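# Slide the open bin into the shelf's empty slot

## Task

Take the open-fronted bin from the table and set it into the empty slot in the shelf's row of bins. Its open side must face outward like its neighbours, and its parts must stay inside it. The board overhead sits low, so tilting the bin may be needed. The bin must end fully inserted, past the shelf's front lip, and the parts in the other bins must stay in their own bins.

## Robot and tools

Robot: two arms, left_arm and right_arm, each ending in a parallel gripper. left_arm is the robot's own left and sits on the +y side; this has nothing to do with which side of a picture it shows up on.

World frame (used for every reported position): the origin is at table-top height straight above the centre of the robot's foot. +x points forward over the table, +z points up, +y points to the robot's left. The table top starts near x = +0.15 m and may be turned slightly. end_effector_position is in metres and marks the spot between the finger pads, about 1 cm short of the tips. end_effector_quat_wxyz gives orientation. Both can be off by a few centimetres, more at long reach. The fingers point along the gripper's +z and spread along its y.

Row format, shared by execute_actions and move: 14 numbers, each from -1 to 1, always all 14 even if one arm stays still. The first seven belong to left_arm, the last seven to right_arm, each as dx, dy, dz, rx, ry, rz, opening. The first six are offsets, not poses: they are measured from that arm's Hand target as it stood when the action or move began, along that Hand target's own axes. A value of 1.0 equals 0.6 m of travel or 180 degrees of turn; rx, ry, rz form one rotation vector. Opening is absolute, not an offset: +1 is fully open (0.094 m), -1 is shut, 0 is half open. Sending 0 for all six pose numbers asks the arm to return to its current Hand target; the opening must always be written, and a 0 there really commands half open, so repeat the present opening to keep a gripper as it is.

execute_actions(actions, cameras): actions is a list of actions; each action is a list of up to 15 rows, one per 1/30 s control step, 15 steps per action (0.5 s). If fewer rows are given, the last one is held for the remaining steps. Every row in an action counts from the action's starting Hand target, not from the row before; a fresh action starts from the new Hand target, so repeating an offset moves further. An empty list just reports state and images.

move(target, speed, blend, opening_speed, blocking, cameras): drives each gripper in a straight line toward an offset given as one row or a list of up to 15 rows. All rows in a list count from the same starting Hand targets. speed is the top path speed in m/s, 0.002 to 4.3 (default 0.25), one value or one per target; rotation is capped at twice that in rad/s. blend (metres) rounds corners between listed targets. opening_speed (per second on the -1..+1 scale, at least 0.2) makes the fingers change gradually. blocking=false returns after about 0.5 s while the move continues. A move lasts at most 10 s and does not avoid obstacles or the other arm. Faster moves lag, stray and strike harder. The result adds a move: line: done (at rest within 10 mm and 2 degrees), off_target, moving, held or fault, plus limits such as paced (pose clipped) or held (steps withheld). Done does not mean free of contact.

wait(seconds 0 to 10) lets time pass with last commands held. stop() brakes a running move. zoom_image(camera, region) enlarges part of the latest image from cam_left_wrist or cam_right_wrist; region is [x0, y0, x1, y1] in pixels, top-left origin, no bigger than 504 by 504. finished_scene(scene) ends the current scene with its number and cannot be undone.

Control notes: each step the commanded orientation is clamped to within 40 degrees of the measured one. The Hand target in a result is the last command after that clamp, and the base for the next offsets. Grippers often stop a centimetre or so short because of friction or weight; waiting does not fix it, so send the remaining distance. To release a push against something, command back past the gripper. Avoid sweeping a gripper close to its own arm's base, since the shoulder posture can flip.

Gripping: grip_measured reads the finger gap on the command scale; empty it reads slightly wide, on a hard part slightly narrow. Commanding about 0.05 below the touch reading (more for small or round items) grips at full force, roughly 50 to 64 N per pad. Open well above grip_measured to release. grip_effort_nm is motor effort, negative closing, not a pad force. Joint torques include the arm's weight; numbers 3 and 4 wrap at ±28 N m.

Cameras: cam_left_wrist and cam_right_wrist, each 896x504, mounted on the wrists; calibration (K, distortion, T_world_to_cam) is provided and may be slightly off; images can trail arm motion.

Avoid: dropping the bin or spilling parts, releasing anything still moving, pushing anything off the table, hard contact or pinching between the two arms (can fail the scene), slamming into the shelf, and long holds or straining at unreachable poses, which heat motors; a MOTOR HOT line warns at 85 °C and at 100 °C that arm goes limp for 30 to 60 s or more.

Each tool is called after "Emit:" in YAML: its name, and indented under it one key for each argument.

## Session

Emit:
execute_actions:
  actions: []

Scene clock: 0.00 s.
left_arm: end_effector_position=(+0.6841, +0.4707, +0.1476) grip_measured=+1.000 grip_effort_nm=n/a end_effector_quat_wxyz=(-0.053, +0.727, -0.677, -0.100) | right_arm: end_effector_position=(+0.4126, -0.2246, +0.2297) grip_measured=+1.000 grip_effort_nm=n/a end_effector_quat_wxyz=(+0.243, -0.564, +0.788, +0.050)
Joint positions: left_arm=[0.763 1.428 0.922 -0.248 -0.883 -1.342 0.094] | right_arm=[-0.324 2.162 0.097 1.432 0.559 -1.38 0.094]
Joint velocities: within noise
Joint torques (N m): no reading
Heat: left arm: hottest shoulder 31 °C; right arm: hottest wrist roll 29 °C.
Hand target: left_arm +0.6899, +0.4729, +0.1514; -0.058, +0.730, -0.674, -0.096 | right_arm +0.4092, -0.2272, +0.2308; +0.240, -0.567, +0.786, +0.052
Tool commands: left_gripper/opening=+1.0 right_gripper/opening=+1.0

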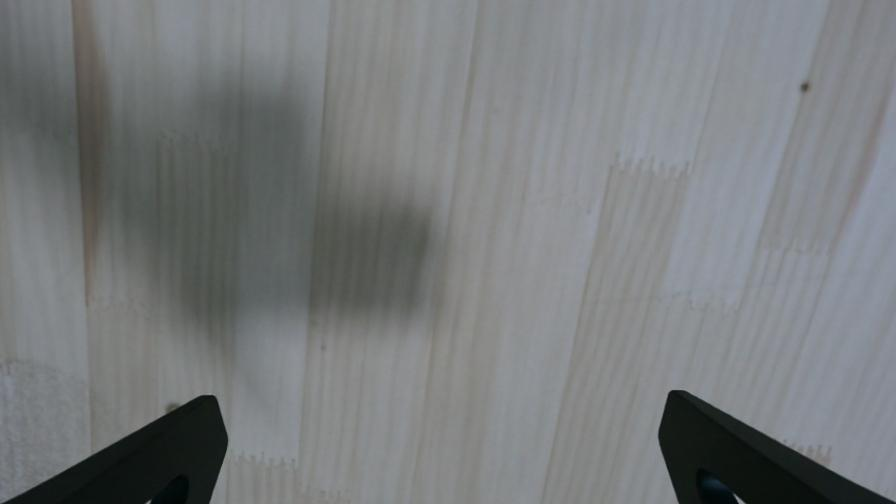

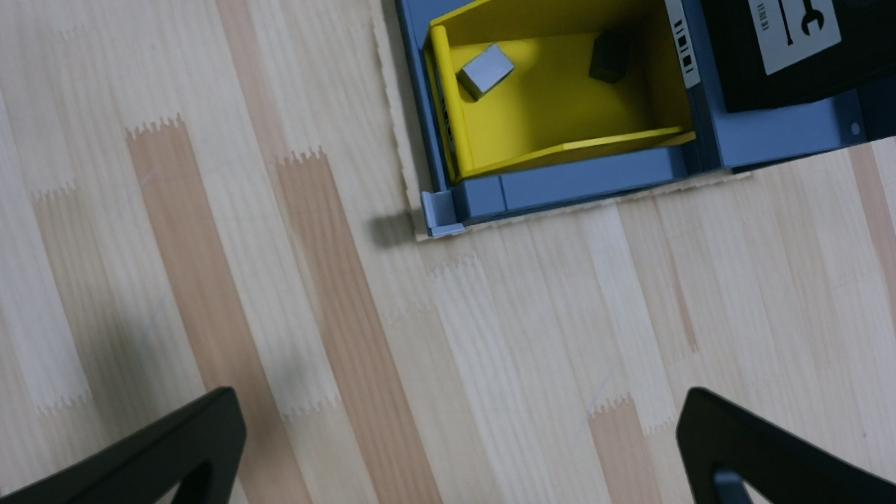

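Emit:
zoom_image:
  camera: "cam_right_wrist"
  region: [360, 0, 864, 260]

Scaled by 1.000.

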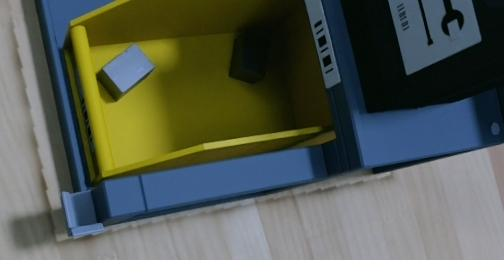

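Emit:
move:
  target: [0,0,0,0,0,0,1,-0.3145,0.293,-0.2275,0.224,-0.126,0.317,1]
  speed: 0.3

Scene clock: 54.00 s.
left_arm: end_effector_position=(+0.6841, +0.4707, +0.1476) grip_measured=+1.000 grip_effort_nm=-0.017 end_effector_quat_wxyz=(-0.053, +0.727, -0.677, -0.100) | right_arm: end_effector_position=(+0.3705, -0.1882, +0.2689) grip_measured=+1.000 grip_effort_nm=0.007 end_effector_quat_wxyz=(+0.266, -0.506, +0.818, +0.061)
Joint positions: left_arm=[0.763 1.428 0.922 -0.248 -0.883 -1.342 0.094] | right_arm=[0.052 2.43 0.107 1.556 0.826 -0.98 0.094]
Joint velocities: within noise
Joint torques (N m): left_arm=[-6.42 -11.93 2.17 -0.08 -0.26 -0.07] | right_arm=[7.77 -4.78 -2.45 0.66 -0.52 -0.16]
Heat: left arm: hottest shoulder 34 °C; right arm: hottest elbow 29 °C.
Hand target: left_arm +0.6899, +0.4729, +0.1514; -0.058, +0.730, -0.674, -0.096 | right_arm +0.3716, -0.1922, +0.2677; +0.263, -0.508, +0.818, +0.059 (not the last commanded pose)
Off the commanded pose: left_arm 0.007 m, 1 deg | right_arm 0.225 m, 65 deg.
move: held (right_arm; a check stopped the path); limits=held
pose unreachable (right arm): on one or more control steps of this call, first in action 0 (counted from 0), this arm could not follow its commanded pose, so it was not sent that pose on those steps. It may still have moved: this result reports where it is.
cause: moving toward the commanded pose would bring a part of the arm (its fingers) too close to the robot's own body.
camera_calibration:
cam_right_wrist: T_world_to_cam=[[0.862973, -0.482989, 0.14832, -0.447837], [-0.476303, -0.875625, -0.0801049, 0.0707092], [0.168563, -0.00151698, -0.98569, 0.287602], [0, 0, 0, 1]] pos_world=[0.371672, -0.15395, 0.355574]

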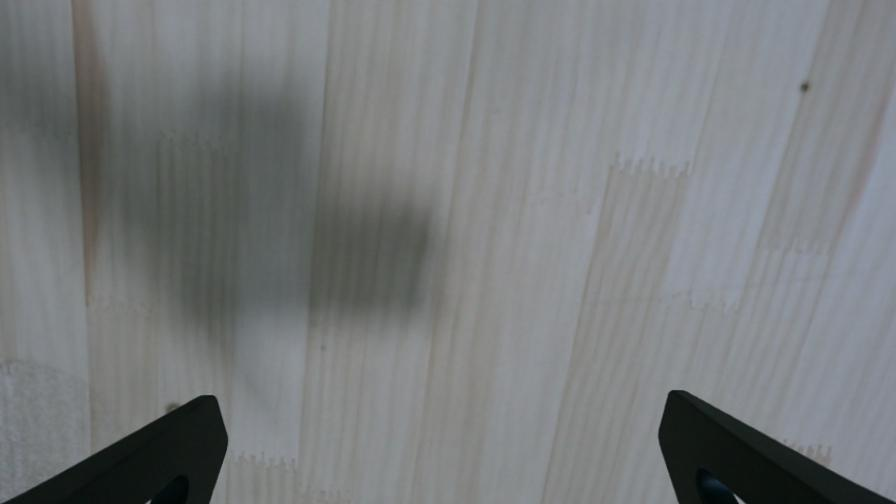

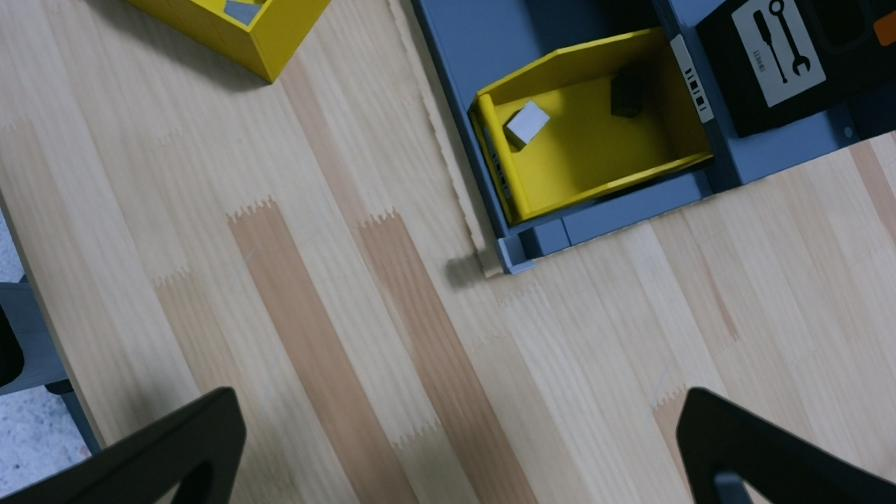

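Emit:
move:
  target:
    - [0,0,0,0,0,0,1,-0.1636,-0.0388,-0.1167,0,0,0,1]
    - [0,0,0,0,0,0,1,-0.1636,-0.0388,-0.1167,0.1796,-0.0717,0.2918,1]
  speed: 0.4
  cameras: ["cam_right_wrist"]

Scene clock: 66.30 s.
left_arm: end_effector_position=(+0.6841, +0.4707, +0.1476) grip_measured=+1.000 grip_effort_nm=-0.017 end_effector_quat_wxyz=(-0.053, +0.727, -0.677, -0.100) | right_arm: end_effector_position=(+0.3997, -0.1579, +0.3759) grip_measured=+1.000 grip_effort_nm=0.012 end_effector_quat_wxyz=(+0.385, -0.021, +0.923, +0.013)
Joint positions: left_arm=[0.763 1.428 0.922 -0.248 -0.883 -1.342 0.094] | right_arm=[0.583 2.265 0.303 1.118 1.579 0.149 0.094]
Joint velocities: within noise
Joint torques (N m): left_arm=[-6.42 -11.99 2.22 -0.08 -0.27 -0.06] | right_arm=[9.52 -4.13 4.92 0.95 0.19 0.11]
Heat: left arm: hottest shoulder 34 °C; right arm: hottest elbow 29 °C.
Hand target: left_arm +0.6899, +0.4729, +0.1514; -0.058, +0.730, -0.674, -0.096 | right_arm +0.3997, -0.1500, +0.3796; +0.422, +0.000, +0.906, +0.000
Off the commanded pose: left_arm 0.007 m, 1 deg | right_arm 0.009 m, 5 deg.
joint sent to its limit (right arm) — joint 5 (wrist yaw), upper limit. The joint targets are off in orientation, not in position.
move: off_target (right_arm)
camera_calibration:
cam_right_wrist: T_world_to_cam=[[0.0543809, -0.998159, -0.0268648, -0.166498], [-0.94112, -0.0422456, -0.335423, 0.533149], [0.33367, 0.0435236, -0.941685, 0.312776], [0, 0, 0, 1]] pos_world=[0.406447, -0.157282, 0.468894]
Images, in order (width x height): cam_right_wrist 896x504.

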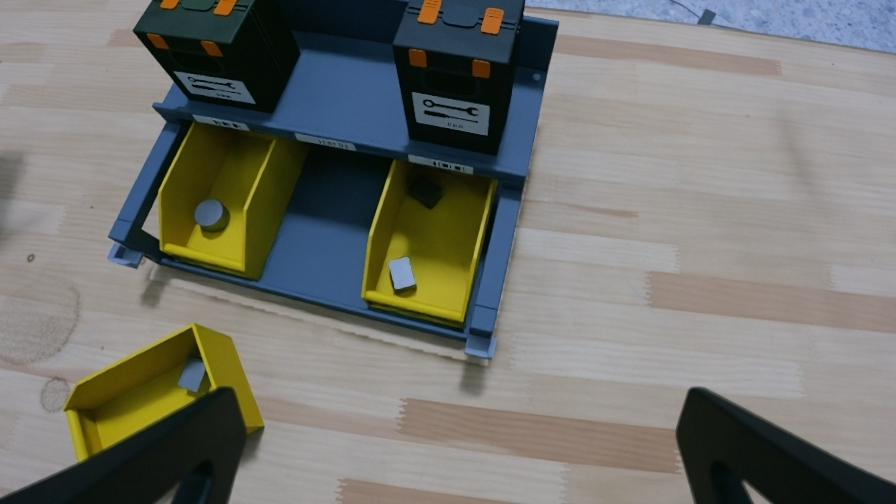

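Emit:
zoom_image:
  camera: "cam_right_wrist"
  region: [50, 80, 554, 480]

Emit:
zoom_image:
  camera: "cam_right_wrist"
  region: [100, 90, 340, 290]

Emit:
zoom_image:
  camera: "cam_right_wrist"
  region: [50, 310, 290, 470]

Scaled by 1.000.

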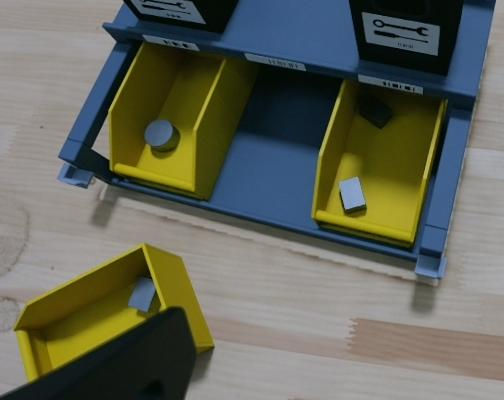

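Scaled by 2.100.

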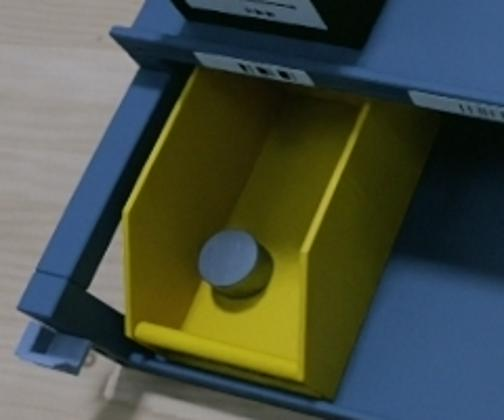

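Scaled by 2.100.

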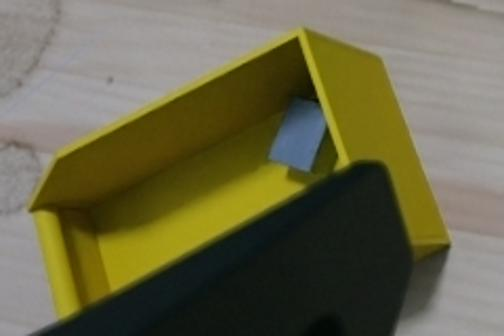

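Emit:
move:
  target:
    - [-0.0438,0.1657,-0.29,0,0,0,1,0,0,0,0,0,0,1]
    - [0.123,0.4835,-0.3625,0,0.111,0,1,0,0,0,0,0,0,1]
  speed: 0.4
  blend: [0.03,0]

Scene clock: 94.13 s.
left_arm: end_effector_position=(+0.4170, +0.3315, +0.3541) grip_measured=+1.000 grip_effort_nm=-0.012 end_effector_quat_wxyz=(+0.108, +0.683, -0.715, +0.106) | right_arm: end_effector_position=(+0.3997, -0.1579, +0.3759) grip_measured=+1.000 grip_effort_nm=0.002 end_effector_quat_wxyz=(+0.385, -0.019, +0.923, +0.013)
Joint positions: left_arm=[-0.006 0.671 0.264 -0.895 -0.755 -2.071 0.094] | right_arm=[0.583 2.265 0.303 1.118 1.579 0.153 0.094]
Joint velocities: within noise
Joint torques (N m): left_arm=[-1.2 0.85 5.39 -0.18 0.14 -0.21] | right_arm=[9.99 -3.9 5.03 0.73 0.11 0.1]
Heat: left arm: hottest shoulder 34 °C; right arm: hottest elbow 29 °C.
Hand target: left_arm +0.4200, +0.3299, +0.3602; +0.060, +0.736, -0.674, +0.032 | right_arm +0.3997, -0.1500, +0.3796; +0.422, +0.000, +0.906, +0.000
Off the commanded pose: left_arm 0.007 m, 13 deg | right_arm 0.009 m, 5 deg.
joint sent to its limit (left arm) — joint 6 (wrist roll), lower limit. The joint targets are off in orientation, not in position.
joint sent to its limit (right arm) — joint 5 (wrist yaw), upper limit. The joint targets are off in orientation, not in position.
move: off_target (left_arm, right_arm)
camera_calibration:
cam_left_wrist: T_world_to_cam=[[0.998979, -0.0439403, 0.0104858, -0.40786], [-0.0392819, -0.730327, 0.681968, 0.0570134], [-0.0223078, -0.681683, -0.731307, 0.582456], [0, 0, 0, 1]] pos_world=[0.422677, 0.420768, 0.39135]
cam_right_wrist: T_world_to_cam=[[0.0513977, -0.998233, -0.0298349, -0.164203], [-0.941281, -0.0384402, -0.335428, 0.533804], [0.333688, 0.0453233, -0.941593, 0.313023], [0, 0, 0, 1]] pos_world=[0.406447, -0.15758, 0.468894]

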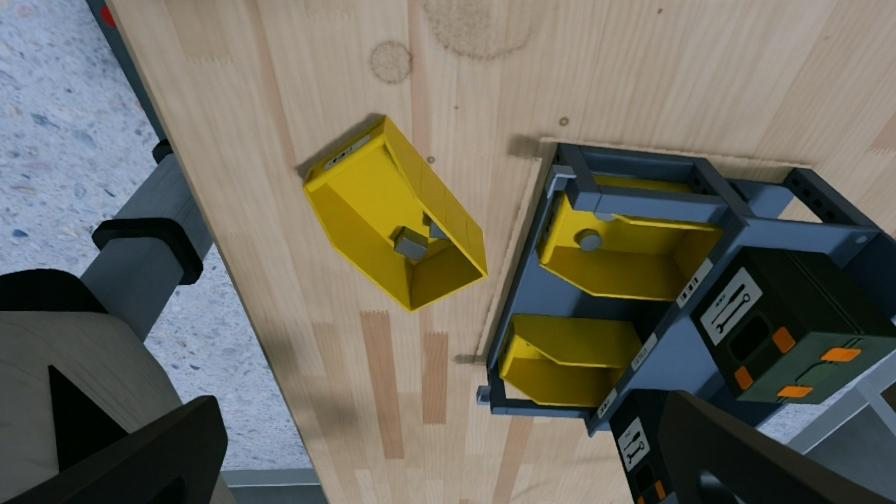

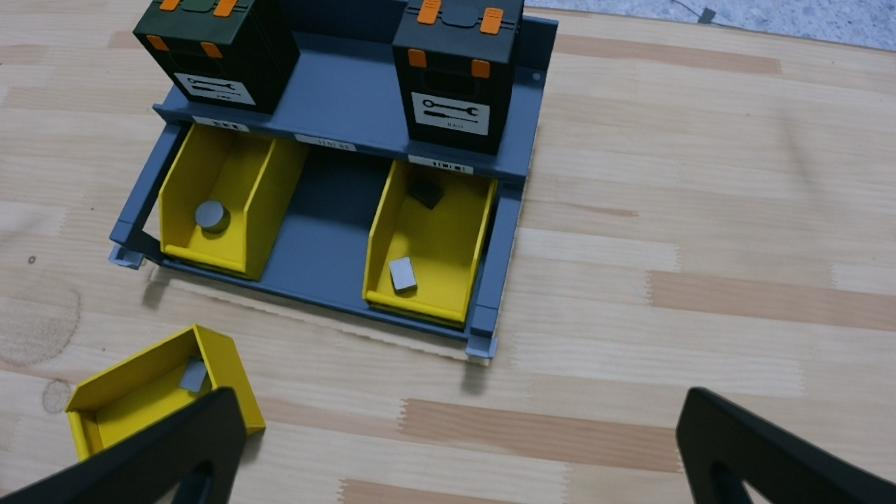

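Emit:
zoom_image:
  camera: "cam_left_wrist"
  region: [460, 120, 896, 440]

Emit:
zoom_image:
  camera: "cam_left_wrist"
  region: [280, 90, 510, 320]

Scaled by 1.156.

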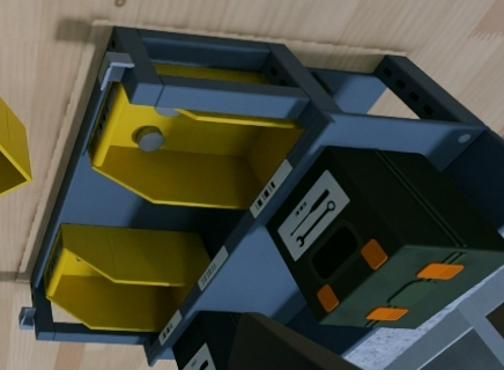

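Scaled by 2.191.

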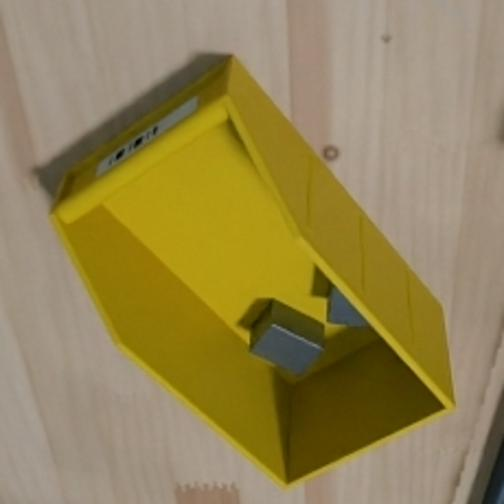

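Emit:
zoom_image:
  camera: "cam_left_wrist"
  region: [470, 130, 720, 280]

Emit:
zoom_image:
  camera: "cam_left_wrist"
  region: [470, 270, 720, 430]

Emit:
zoom_image:
  camera: "cam_right_wrist"
  region: [340, 130, 540, 370]

Scaled by 2.016.

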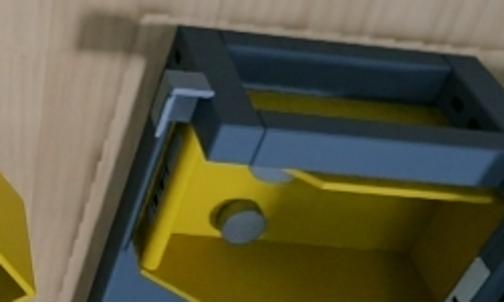

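Scaled by 2.016.

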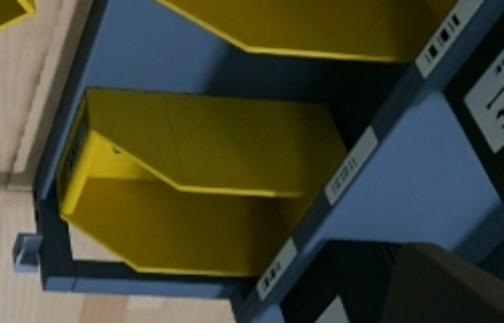

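Scaled by 2.100.

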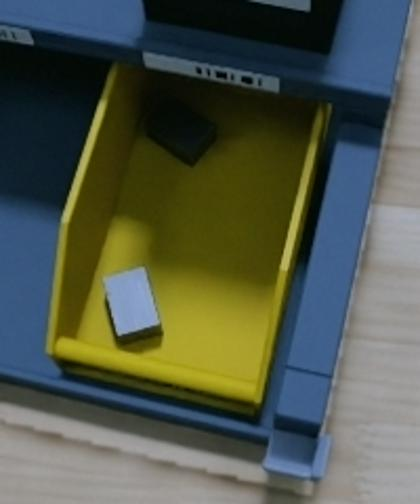

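Emit:
move:
  target:
    - [0.0465,0.0375,0.0077,-0.0187,-0.0437,0.472,1,0,0,0,0,0,0,1]
    - [0.0813,0.1052,0.0827,-0.056,-0.0282,0.916,1,0,0,0,0,0,0,1]
    - [0.1572,0.1685,0.2975,0.0507,-0.0111,-0.646,1,0,0,0,0,0,0,1]
  speed: 0.5
  blend: [0.03,0.03,0]

Scene clock: 158.83 s.
left_arm: end_effector_position=(+0.3299, +0.1958, +0.2026) grip_measured=+1.000 grip_effort_nm=-0.022 end_effector_quat_wxyz=(+0.004, +0.957, +0.291, +0.006) | right_arm: end_effector_position=(+0.3997, -0.1579, +0.3759) grip_measured=+1.000 grip_effort_nm=0.002 end_effector_quat_wxyz=(+0.385, -0.019, +0.923, +0.014)
Joint positions: left_arm=[0.069 2.228 0.344 0.448 -1.005 1.948 0.094] | right_arm=[0.583 2.265 0.303 1.118 1.579 0.153 0.094]
Joint velocities: within noise
Joint torques (N m): left_arm=[-7.65 -3.96 -2.11 -0.29 -0.02 -0.09] | right_arm=[10.17 -4.19 5.04 0.72 0.12 0.08]
Heat: left arm: hottest shoulder 32 °C; right arm: hottest elbow 29 °C.
Hand target: left_arm +0.3293, +0.1962, +0.2026; +0.003, +0.956, +0.292, +0.006 (not the last commanded pose) | right_arm +0.3997, -0.1500, +0.3796; +0.422, +0.000, +0.906, +0.000
Off the commanded pose: left_arm 0.012 m, 2 deg | right_arm 0.009 m, 5 deg.
joint sent to its limit (right arm) — joint 5 (wrist yaw), upper limit. The joint targets are off in orientation, not in position.
move: held (left_arm; a check stopped the path), off_target (right_arm); limits=held
pose unreachable (left arm): on one or more control steps of this call, first in action 0 (counted from 0), this arm could not follow its commanded pose, so it was not sent that pose on those steps. It may still have moved: this result reports where it is.
cause: moving toward the commanded pose would bring a part of the arm (its wrist camera) too close to the robot's own body.
camera_calibration:
cam_left_wrist: T_world_to_cam=[[-0.5572, 0.830361, -0.00537878, 0.0200114], [0.743932, 0.50206, 0.441022, -0.392989], [0.368908, 0.241736, -0.89748, 0.101043], [0, 0, 0, 1]] pos_world=[0.266232, 0.156262, 0.264109]
cam_right_wrist: T_world_to_cam=[[0.0511824, -0.998235, -0.0301233, -0.16398], [-0.941294, -0.0381408, -0.335427, 0.533856], [0.333686, 0.0455228, -0.941584, 0.313051], [0, 0, 0, 1]] pos_world=[0.406447, -0.15758, 0.468894]

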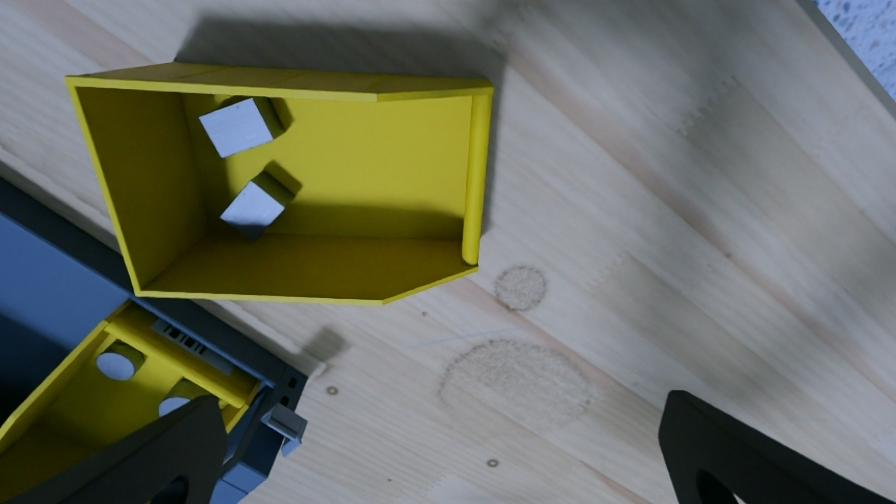

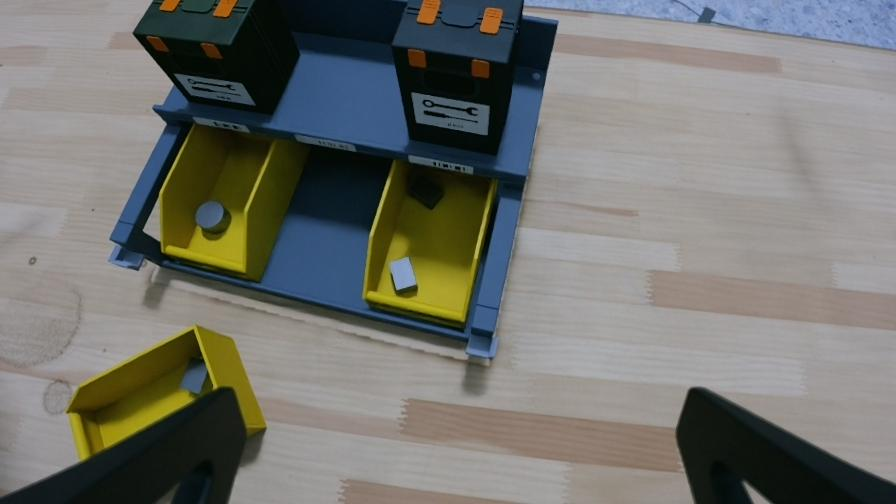

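Emit:
move:
  target:
    - [0,0,0.1,0,0,0.0133,0,0,0,0,0,0,0,1]
    - [0,-0.0262,0.1375,0,0,0.0133,0,0,0,0,0,0,0,1]
  speed: 0.2
  cameras: ["cam_left_wrist"]

Scene clock: 180.90 s.
left_arm: end_effector_position=(+0.3259, +0.2047, +0.1243) grip_measured=+0.002 grip_effort_nm=-0.085 end_effector_quat_wxyz=(-0.088, +0.937, +0.336, -0.029) | right_arm: end_effector_position=(+0.3997, -0.1579, +0.3759) grip_measured=+1.000 grip_effort_nm=0.002 end_effector_quat_wxyz=(+0.385, -0.019, +0.923, +0.014)
Joint positions: left_arm=[0.353 2.381 0.484 0.562 -1.026 2.085 0.047] | right_arm=[0.583 2.265 0.303 1.118 1.579 0.153 0.094]
Joint velocities: within noise
Joint torques (N m): left_arm=[-6.71 -3.43 -4.29 -0.55 -0.1 0.09] | right_arm=[9.64 -4.19 4.98 0.68 0.15 0.09]
Heat: left arm: hottest shoulder 31 °C; right arm: hottest elbow 29 °C.
Hand target: left_arm +0.3215, +0.2093, +0.1200; +0.003, +0.962, +0.272, +0.006 | right_arm +0.3997, -0.1500, +0.3796; +0.422, +0.000, +0.906, +0.000
Off the commanded pose: left_arm 0.008 m, 14 deg | right_arm 0.009 m, 5 deg.
joint sent to its limit (left arm) — joint 6 (wrist roll), upper limit. The joint targets are off in orientation, not in position.
joint sent to its limit (right arm) — joint 5 (wrist yaw), upper limit. The joint targets are off in orientation, not in position.
move: off_target (left_arm, right_arm)
camera_calibration:
cam_left_wrist: T_world_to_cam=[[-0.624677, 0.757324, 0.190366, 0.0227097], [0.747024, 0.508553, 0.42817, -0.360691], [0.227452, 0.409676, -0.88342, 0.0400828], [0, 0, 0, 1]] pos_world=[0.274514, 0.149811, 0.185524]
Images, in order (width x height): cam_left_wrist 896x504.

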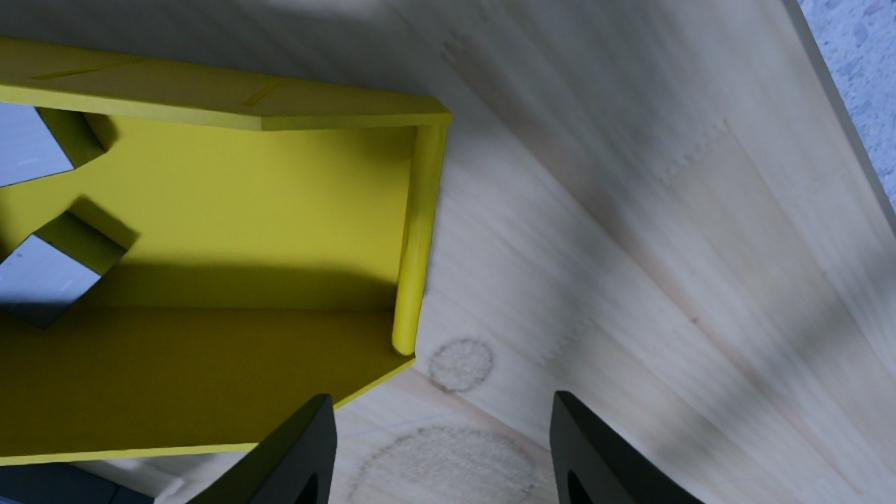

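Emit:
move:
  target:
    - [0.0235,-0.0058,-0.2165,0,0,-0.436,0,0,-0.2,0,0,0,0,1]
    - [0.0623,0.155,-0.2483,0,0,-0.8806,0,0,-0.2,0,0,0,0,1]
    - [0.082,0.4407,-0.2128,0,0,0.736,0,0,-0.2,0,0,0,0,1]
  speed: 0.5
  blend: [0.03,0.03,0]

Scene clock: 194.13 s.
left_arm: end_effector_position=(+0.3255, +0.2257, +0.2467) grip_measured=+0.002 grip_effort_nm=-0.090 end_effector_quat_wxyz=(-0.006, +0.570, +0.822, +0.004) | right_arm: end_effector_position=(+0.3987, -0.2491, +0.3740) grip_measured=+1.000 grip_effort_nm=0.012 end_effector_quat_wxyz=(+0.393, -0.031, +0.919, +0.020)
Joint positions: left_arm=[-0.074 2.017 0.298 0.008 -1.003 0.303 0.047] | right_arm=[0.609 2.113 0.055 1.156 1.579 0.196 0.094]
Joint velocities: within noise
Joint torques (N m): left_arm=[-8.64 -4.13 0.17 -0.44 -0.16 -0.21] | right_arm=[6.53 -1.2 4.19 0.75 0.05 -0.03]
Heat: left arm: hottest shoulder 31 °C; right arm: hottest elbow 29 °C.
Hand target: left_arm +0.3303, +0.2199, +0.2519; +0.007, +0.566, +0.825, +0.003 (not the last commanded pose) | right_arm +0.3987, -0.2439, +0.3742; +0.392, -0.029, +0.919, +0.020 (not the last commanded pose)
Off the commanded pose: left_arm 0.278 m, 149 deg | right_arm 0.022 m, 6 deg.
move: held (right_arm; a check stopped the path), off_target (left_arm; braked when a check withheld steps of right_arm); path passed 0 of 3 targets; limits=held
pose unreachable (right arm): on one or more control steps of this call, first in action 0 (counted from 0), this arm could not follow its commanded pose, so it was not sent that pose on those steps. It may still have moved: this result reports where it is.
cause: moving toward the commanded pose would bring two parts of the arm too close to each other (its shoulder (the part past joint 1) and its forearm (the part past joint 3), with joints 2 (shoulder) and 3 (elbow) between them).
camera_calibration:
cam_left_wrist: T_world_to_cam=[[-0.93656, -0.35045, 0.00631343, 0.380164], [-0.311308, 0.839964, 0.444463, -0.157822], [-0.161065, 0.414301, -0.895775, 0.26811], [0, 0, 0, 1]] pos_world=[0.350098, 0.154715, 0.307913]
cam_right_wrist: T_world_to_cam=[[0.077517, -0.996486, -0.0317285, -0.264441], [-0.933958, -0.0614431, -0.352063, 0.526178], [0.348876, 0.0569239, -0.935439, 0.310291], [0, 0, 0, 1]] pos_world=[0.403673, -0.248845, 0.467115]

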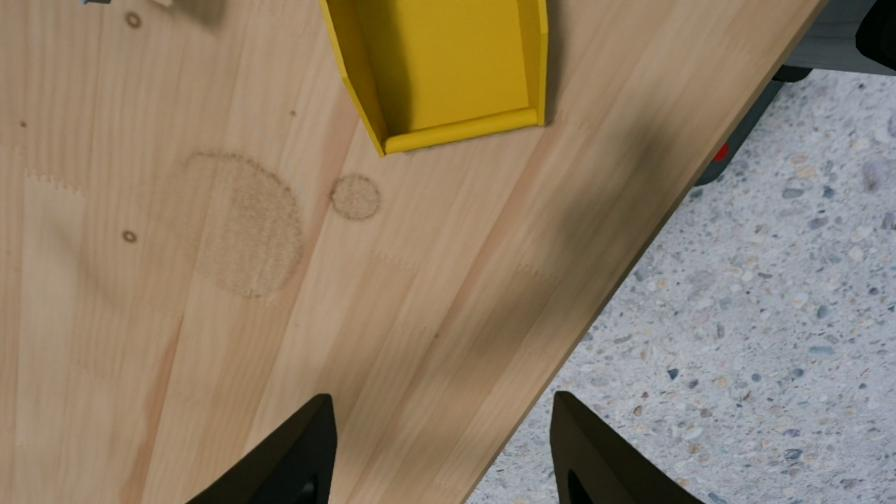

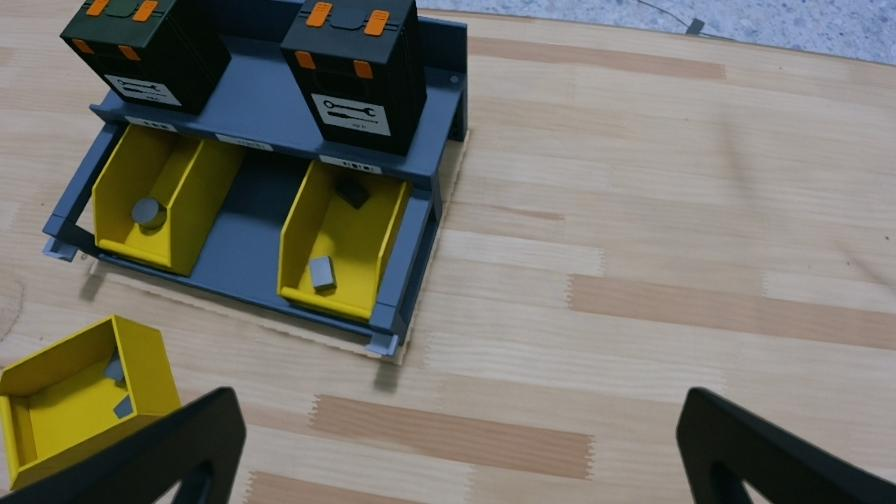

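Emit:
move:
  target:
    - [-0.1513,0.0675,-0.028,0,0,-0.438,0,0,0,0,0,0,0,1]
    - [-0.4292,0.139,0.0053,0,0,-0.8214,0,0,0,0,0,0,0,1]
  speed: 0.5
  blend: [0.03,0]

Scene clock: 201.57 s.
left_arm: end_effector_position=(+0.4946, +0.0155, +0.2552) grip_measured=+0.002 grip_effort_nm=-0.095 end_effector_quat_wxyz=(-0.004, +0.600, -0.799, +0.045) | right_arm: end_effector_position=(+0.3987, -0.2491, +0.3740) grip_measured=+1.000 grip_effort_nm=0.007 end_effector_quat_wxyz=(+0.393, -0.031, +0.919, +0.020)
Joint positions: left_arm=[-0.091 2.194 0.973 -0.327 -0.999 -2.07 0.047] | right_arm=[0.609 2.113 0.055 1.156 1.579 0.196 0.094]
Joint velocities: within noise
Joint torques (N m): left_arm=[-11.58 -6.83 4.07 0.24 -0.02 -0.19] | right_arm=[6.71 -1.55 4.11 0.66 0.06 -0.05]
Heat: left arm: hottest shoulder 31 °C; right arm: hottest elbow 29 °C.
Hand target: left_arm +0.5006, +0.0096, +0.2521; +0.005, -0.636, +0.772, -0.006 | right_arm +0.3987, -0.2439, +0.3742; +0.392, -0.029, +0.919, +0.020
Off the commanded pose: left_arm 0.009 m, 7 deg | right_arm 0.005 m, 0 deg.
joint sent to its limit (left arm) — joint 6 (wrist roll), lower limit. The joint targets are off in orientation, not in position.
move: off_target (left_arm)
camera_calibration:
cam_left_wrist: T_world_to_cam=[[0.957814, -0.275334, 0.0823579, -0.492702], [-0.28081, -0.835681, 0.472, 0.0714335], [-0.0611325, -0.475215, -0.877743, 0.34983], [0, 0, 0, 1]] pos_world=[0.513363, 0.0902824, 0.313922]
cam_right_wrist: T_world_to_cam=[[0.077517, -0.996486, -0.0317285, -0.264441], [-0.933958, -0.0614431, -0.352063, 0.526178], [0.348876, 0.0569239, -0.935439, 0.310291], [0, 0, 0, 1]] pos_world=[0.403673, -0.248845, 0.467115]

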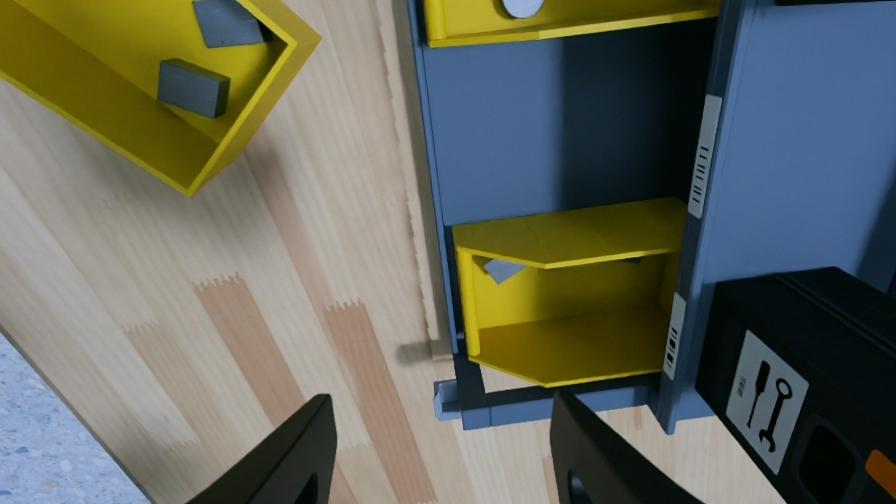

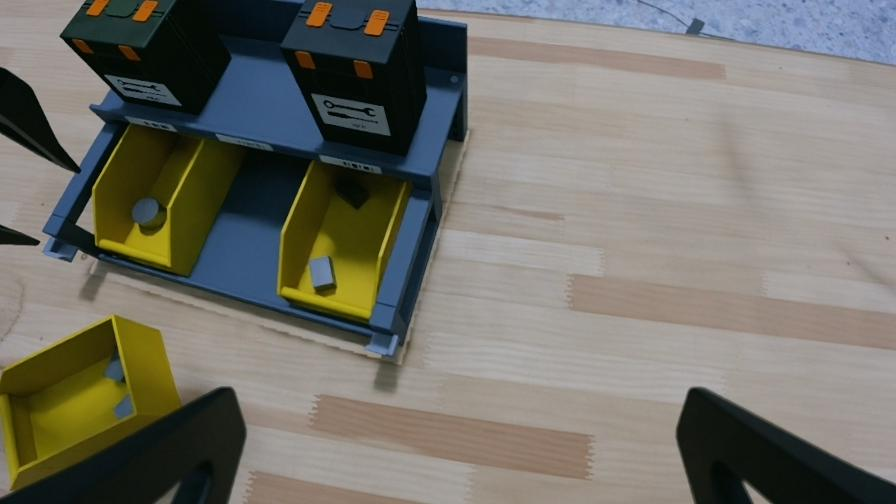

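Emit:
move:
  target: [-0.269,0.36,0.2143,0,0,0.264,0,0,0,0,0,0,0,1]
  speed: 0.3
  cameras: ["cam_left_wrist"]

Scene clock: 226.67 s.
left_arm: end_effector_position=(+0.3366, +0.1966, +0.1162) grip_measured=+0.002 grip_effort_nm=-0.095 end_effector_quat_wxyz=(+0.021, -0.287, +0.958, -0.011) | right_arm: end_effector_position=(+0.3987, -0.2491, +0.3740) grip_measured=+1.000 grip_effort_nm=0.012 end_effector_quat_wxyz=(+0.393, -0.031, +0.919, +0.020)
Joint positions: left_arm=[0.417 2.526 0.411 1.183 -0.872 -0.588 0.047] | right_arm=[0.609 2.113 0.055 1.156 1.579 0.196 0.094]
Joint velocities: within noise
Joint torques (N m): left_arm=[-6.24 -2.78 -8.1 0.28 0.02 0.12] | right_arm=[6.48 -1.44 4 0.83 0.01 -0.05]
Heat: left arm: hottest shoulder 32 °C; right arm: hottest elbow 29 °C.
Hand target: left_arm +0.3217, +0.2092, +0.1200; +0.007, -0.271, +0.963, -0.003 | right_arm +0.3987, -0.2439, +0.3742; +0.392, -0.029, +0.919, +0.020
Off the commanded pose: left_arm 0.020 m, 3 deg | right_arm 0.005 m, 0 deg.
move: off_target (left_arm)
camera_calibration:
cam_left_wrist: T_world_to_cam=[[0.548244, -0.835388, 0.0394363, -0.0271319], [-0.774288, -0.489193, 0.401457, 0.350171], [-0.316081, -0.250632, -0.915028, 0.35021], [0, 0, 0, 1]] pos_world=[0.396703, 0.236409, 0.180944]
Images, in order (width x height): cam_left_wrist 896x504.

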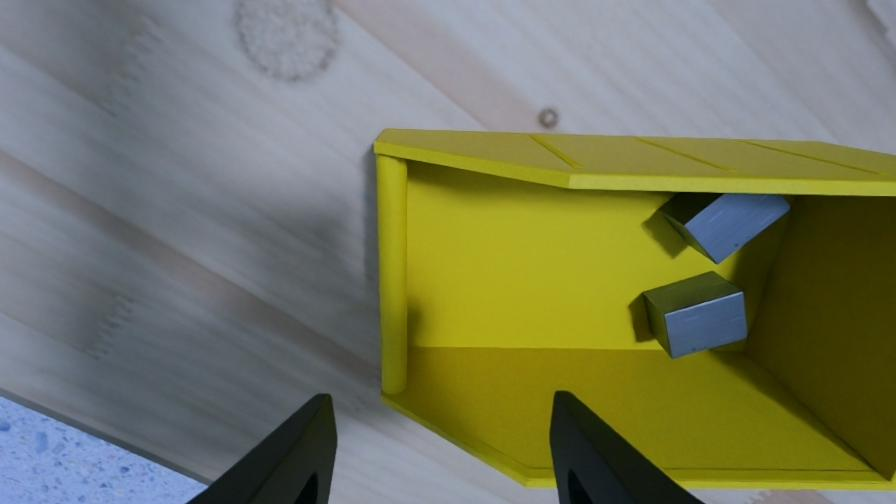

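Emit:
move:
  target: [0.0138,0.0148,0.0763,-0.0066,0.011,0.0106,0.1,0,0,0,0,0,0,1]
  speed: 0.15
  cameras: ["cam_left_wrist"]

Scene clock: 238.73 s.
left_arm: end_effector_position=(+0.3151, +0.2090, +0.0767) grip_measured=+0.098 grip_effort_nm=0.076 end_effector_quat_wxyz=(-0.008, -0.258, +0.966, -0.002) | right_arm: end_effector_position=(+0.3987, -0.2491, +0.3740) grip_measured=+1.000 grip_effort_nm=0.017 end_effector_quat_wxyz=(+0.393, -0.031, +0.919, +0.020)
Joint positions: left_arm=[0.59 2.616 0.456 1.284 -0.77 -0.395 0.052] | right_arm=[0.609 2.113 0.055 1.156 1.579 0.196 0.094]
Joint velocities: within noise
Joint torques (N m): left_arm=[-5.71 -2.02 -6.35 0.24 0.02 0.09] | right_arm=[6.95 -1.32 4.12 0.69 0.04 -0.03]
Heat: left arm: hottest shoulder 31 °C; right arm: hottest elbow 29 °C.
Hand target: left_arm +0.3106, +0.2124, +0.0741; -0.012, -0.254, +0.967, +0.002 | right_arm +0.3987, -0.2439, +0.3742; +0.392, -0.029, +0.919, +0.020
Off the commanded pose: left_arm 0.006 m, 1 deg | right_arm 0.005 m, 0 deg.
move: done
camera_calibration:
cam_left_wrist: T_world_to_cam=[[0.499185, -0.866478, 0.00552225, 0.0211733], [-0.776089, -0.444259, 0.44757, 0.343156], [-0.385356, -0.227706, -0.894232, 0.325763], [0, 0, 0, 1]] pos_world=[0.381285, 0.244975, 0.137605]
Images, in order (width x height): cam_left_wrist 896x504.

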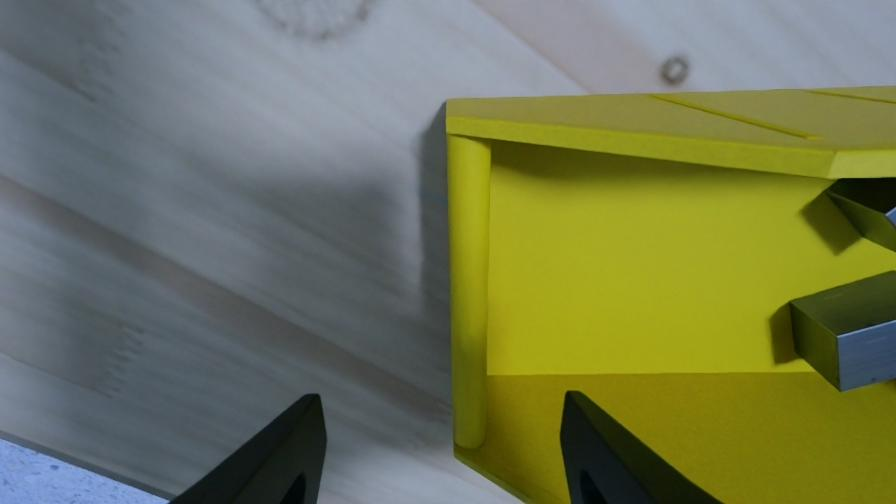

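Emit:
move:
  target: [-0.0033,-0.0093,0.0733,0,0,0,0.1,0,0,0,0,0,0,1]
  speed: 0.1
  cameras: ["cam_left_wrist"]

Scene clock: 247.53 s.
left_arm: end_effector_position=(+0.3191, +0.2050, +0.0323) grip_measured=+0.099 grip_effort_nm=0.066 end_effector_quat_wxyz=(-0.009, -0.259, +0.966, -0.002) | right_arm: end_effector_position=(+0.3987, -0.2491, +0.3740) grip_measured=+1.000 grip_effort_nm=0.012 end_effector_quat_wxyz=(+0.393, -0.031, +0.919, +0.020)
Joint positions: left_arm=[0.704 2.661 0.555 1.306 -0.695 -0.283 0.052] | right_arm=[0.609 2.113 0.055 1.156 1.579 0.196 0.094]
Joint velocities: within noise
Joint torques (N m): left_arm=[-5.66 -1.9 -6.82 0.24 0.02 0.11] | right_arm=[6.59 -1.08 4.21 0.72 0.03 -0.07]
Heat: left arm: hottest shoulder 31 °C; right arm: hottest elbow 29 °C.
Hand target: left_arm +0.3142, +0.2085, +0.0300; -0.012, -0.255, +0.967, +0.002 | right_arm +0.3987, -0.2439, +0.3742; +0.392, -0.029, +0.919, +0.020
Off the commanded pose: left_arm 0.007 m, 1 deg | right_arm 0.005 m, 0 deg.
move: done
camera_calibration:
cam_left_wrist: T_world_to_cam=[[0.500073, -0.865971, 0.0046517, 0.0156118], [-0.775366, -0.445346, 0.447744, 0.364446], [-0.385662, -0.227512, -0.89415, 0.286814], [0, 0, 0, 1]] pos_world=[0.385385, 0.241077, 0.0932034]
Images, in order (width x height): cam_left_wrist 896x504.

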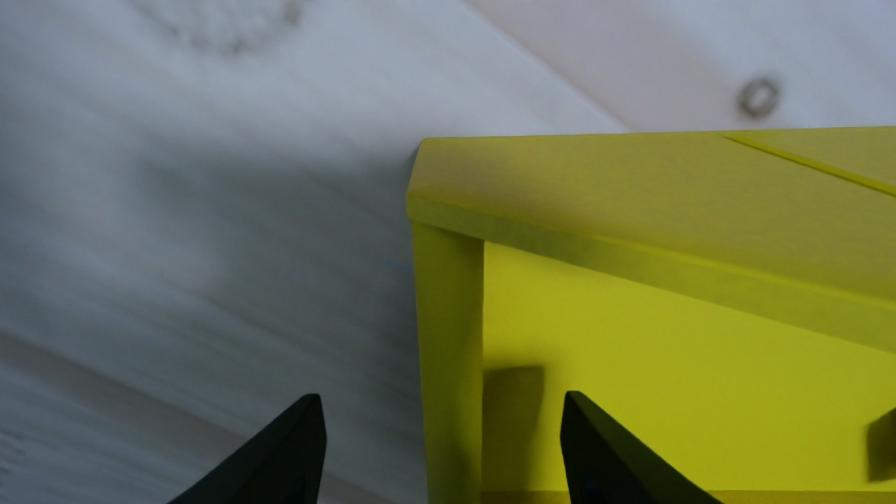

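Emit:
move:
  target: [0,0,0,0,0,0,-0.9,0,0,0,0,0,0,1]
  opening_speed: 0.5
  cameras: ["cam_left_wrist"]

Scene clock: 253.13 s.
left_arm: end_effector_position=(+0.3202, +0.2037, +0.0319) grip_measured=-0.805 grip_effort_nm=-1.004 end_effector_quat_wxyz=(-0.007, -0.260, +0.966, -0.005) | right_arm: end_effector_position=(+0.3987, -0.2491, +0.3740) grip_measured=+1.000 grip_effort_nm=0.017 end_effector_quat_wxyz=(+0.393, -0.031, +0.919, +0.020)
Joint positions: left_arm=[0.704 2.662 0.557 1.309 -0.688 -0.282 0.009] | right_arm=[0.609 2.113 0.055 1.156 1.579 0.196 0.094]
Joint velocities: within noise
Joint torques (N m): left_arm=[-5.71 -1.73 -6.93 0.12 -0.21 0.08] | right_arm=[6.95 -1.26 4.11 0.66 0.03 -0.06]
Heat: left arm: hottest shoulder 31 °C; right arm: hottest elbow 29 °C.
Hand target: left_arm +0.3141, +0.2084, +0.0299; -0.012, -0.255, +0.967, +0.002 | right_arm +0.3987, -0.2439, +0.3742; +0.392, -0.029, +0.919, +0.020
Off the commanded pose: left_arm 0.008 m, 1 deg | right_arm 0.005 m, 0 deg.
move: done
camera_calibration:
cam_left_wrist: T_world_to_cam=[[0.501273, -0.865201, 0.0123958, 0.0131146], [-0.776783, -0.443642, 0.446979, 0.364928], [-0.381227, -0.233687, -0.894459, 0.28642], [0, 0, 0, 1]] pos_world=[0.386087, 0.240177, 0.0929127]
Images, in order (width x height): cam_left_wrist 896x504.

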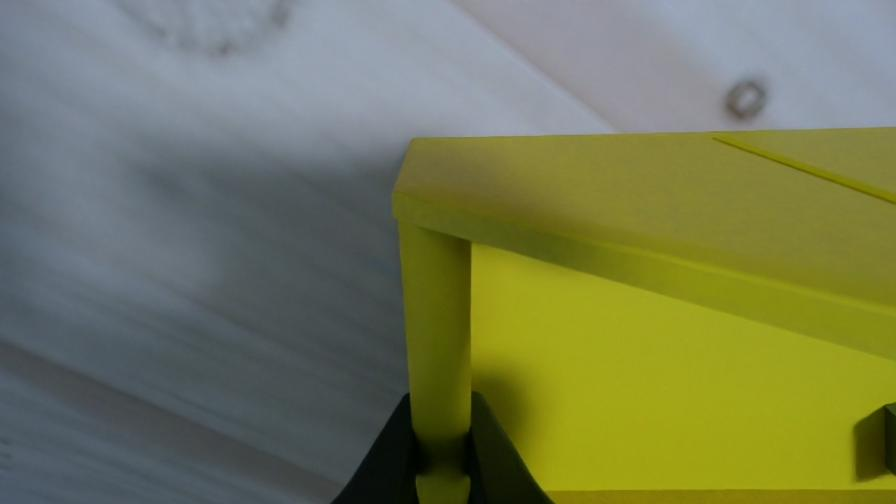

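Emit:
move:
  target: [0,0,-0.067,0,0,0,-0.95,0,0,0,0,0,0,1]
  speed: 0.08

Scene clock: 257.20 s.
left_arm: end_effector_position=(+0.3205, +0.2067, +0.0504) grip_measured=-0.807 grip_effort_nm=-1.048 end_effector_quat_wxyz=(-0.006, -0.265, +0.964, +0.012) | right_arm: end_effector_position=(+0.3987, -0.2491, +0.3740) grip_measured=+1.000 grip_effort_nm=0.007 end_effector_quat_wxyz=(+0.393, -0.031, +0.919, +0.020)
Joint positions: left_arm=[0.644 2.637 0.523 1.279 -0.763 -0.351 0.009] | right_arm=[0.609 2.113 0.055 1.156 1.579 0.196 0.094]
Joint velocities: within noise
Joint torques (N m): left_arm=[-9.88 -4.19 -11.02 -0.24 -0.12 -0.25] | right_arm=[6.48 -1.32 4.07 0.65 0 -0.08]
Heat: left arm: hottest shoulder 31 °C; right arm: hottest elbow 29 °C.
Hand target: left_arm +0.3152, +0.2085, +0.0702; -0.012, -0.255, +0.967, +0.002 | right_arm +0.3987, -0.2439, +0.3742; +0.392, -0.029, +0.919, +0.020
Off the commanded pose: left_arm 0.021 m, 2 deg | right_arm 0.005 m, 0 deg.
move: off_target (left_arm)
camera_calibration:
cam_left_wrist: T_world_to_cam=[[0.510266, -0.859771, -0.0205705, 0.012925], [-0.769067, -0.466878, 0.436532, 0.361103], [-0.384921, -0.206927, -0.899454, 0.299706], [0, 0, 0, 1]] pos_world=[0.386481, 0.241721, 0.112204]
cam_right_wrist: T_world_to_cam=[[0.077517, -0.996486, -0.0317285, -0.264441], [-0.933958, -0.0614431, -0.352063, 0.526178], [0.348876, 0.0569239, -0.935439, 0.310291], [0, 0, 0, 1]] pos_world=[0.403673, -0.248845, 0.467115]

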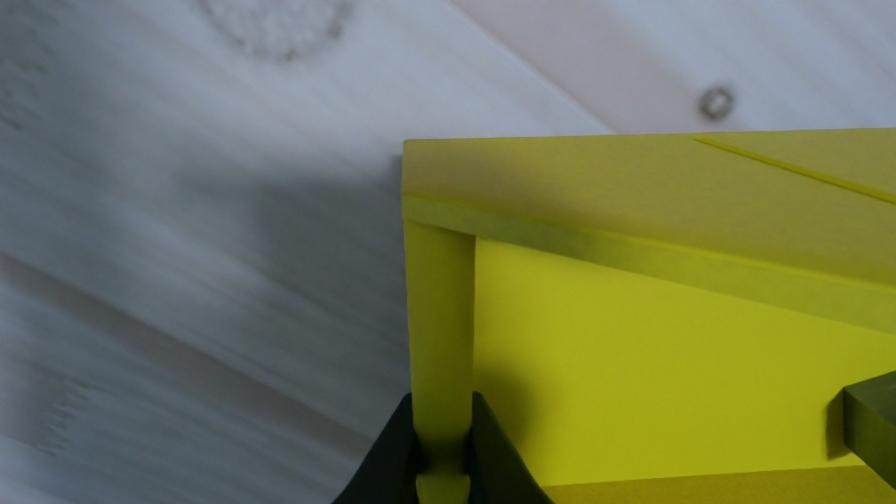

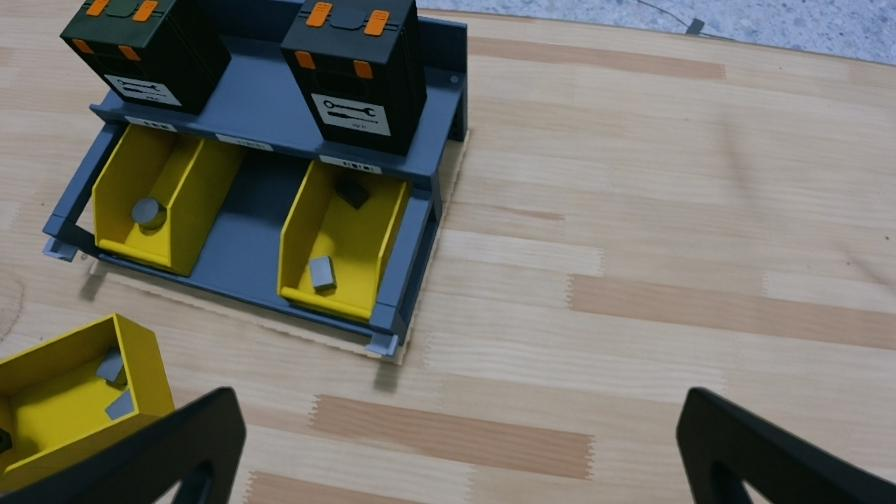

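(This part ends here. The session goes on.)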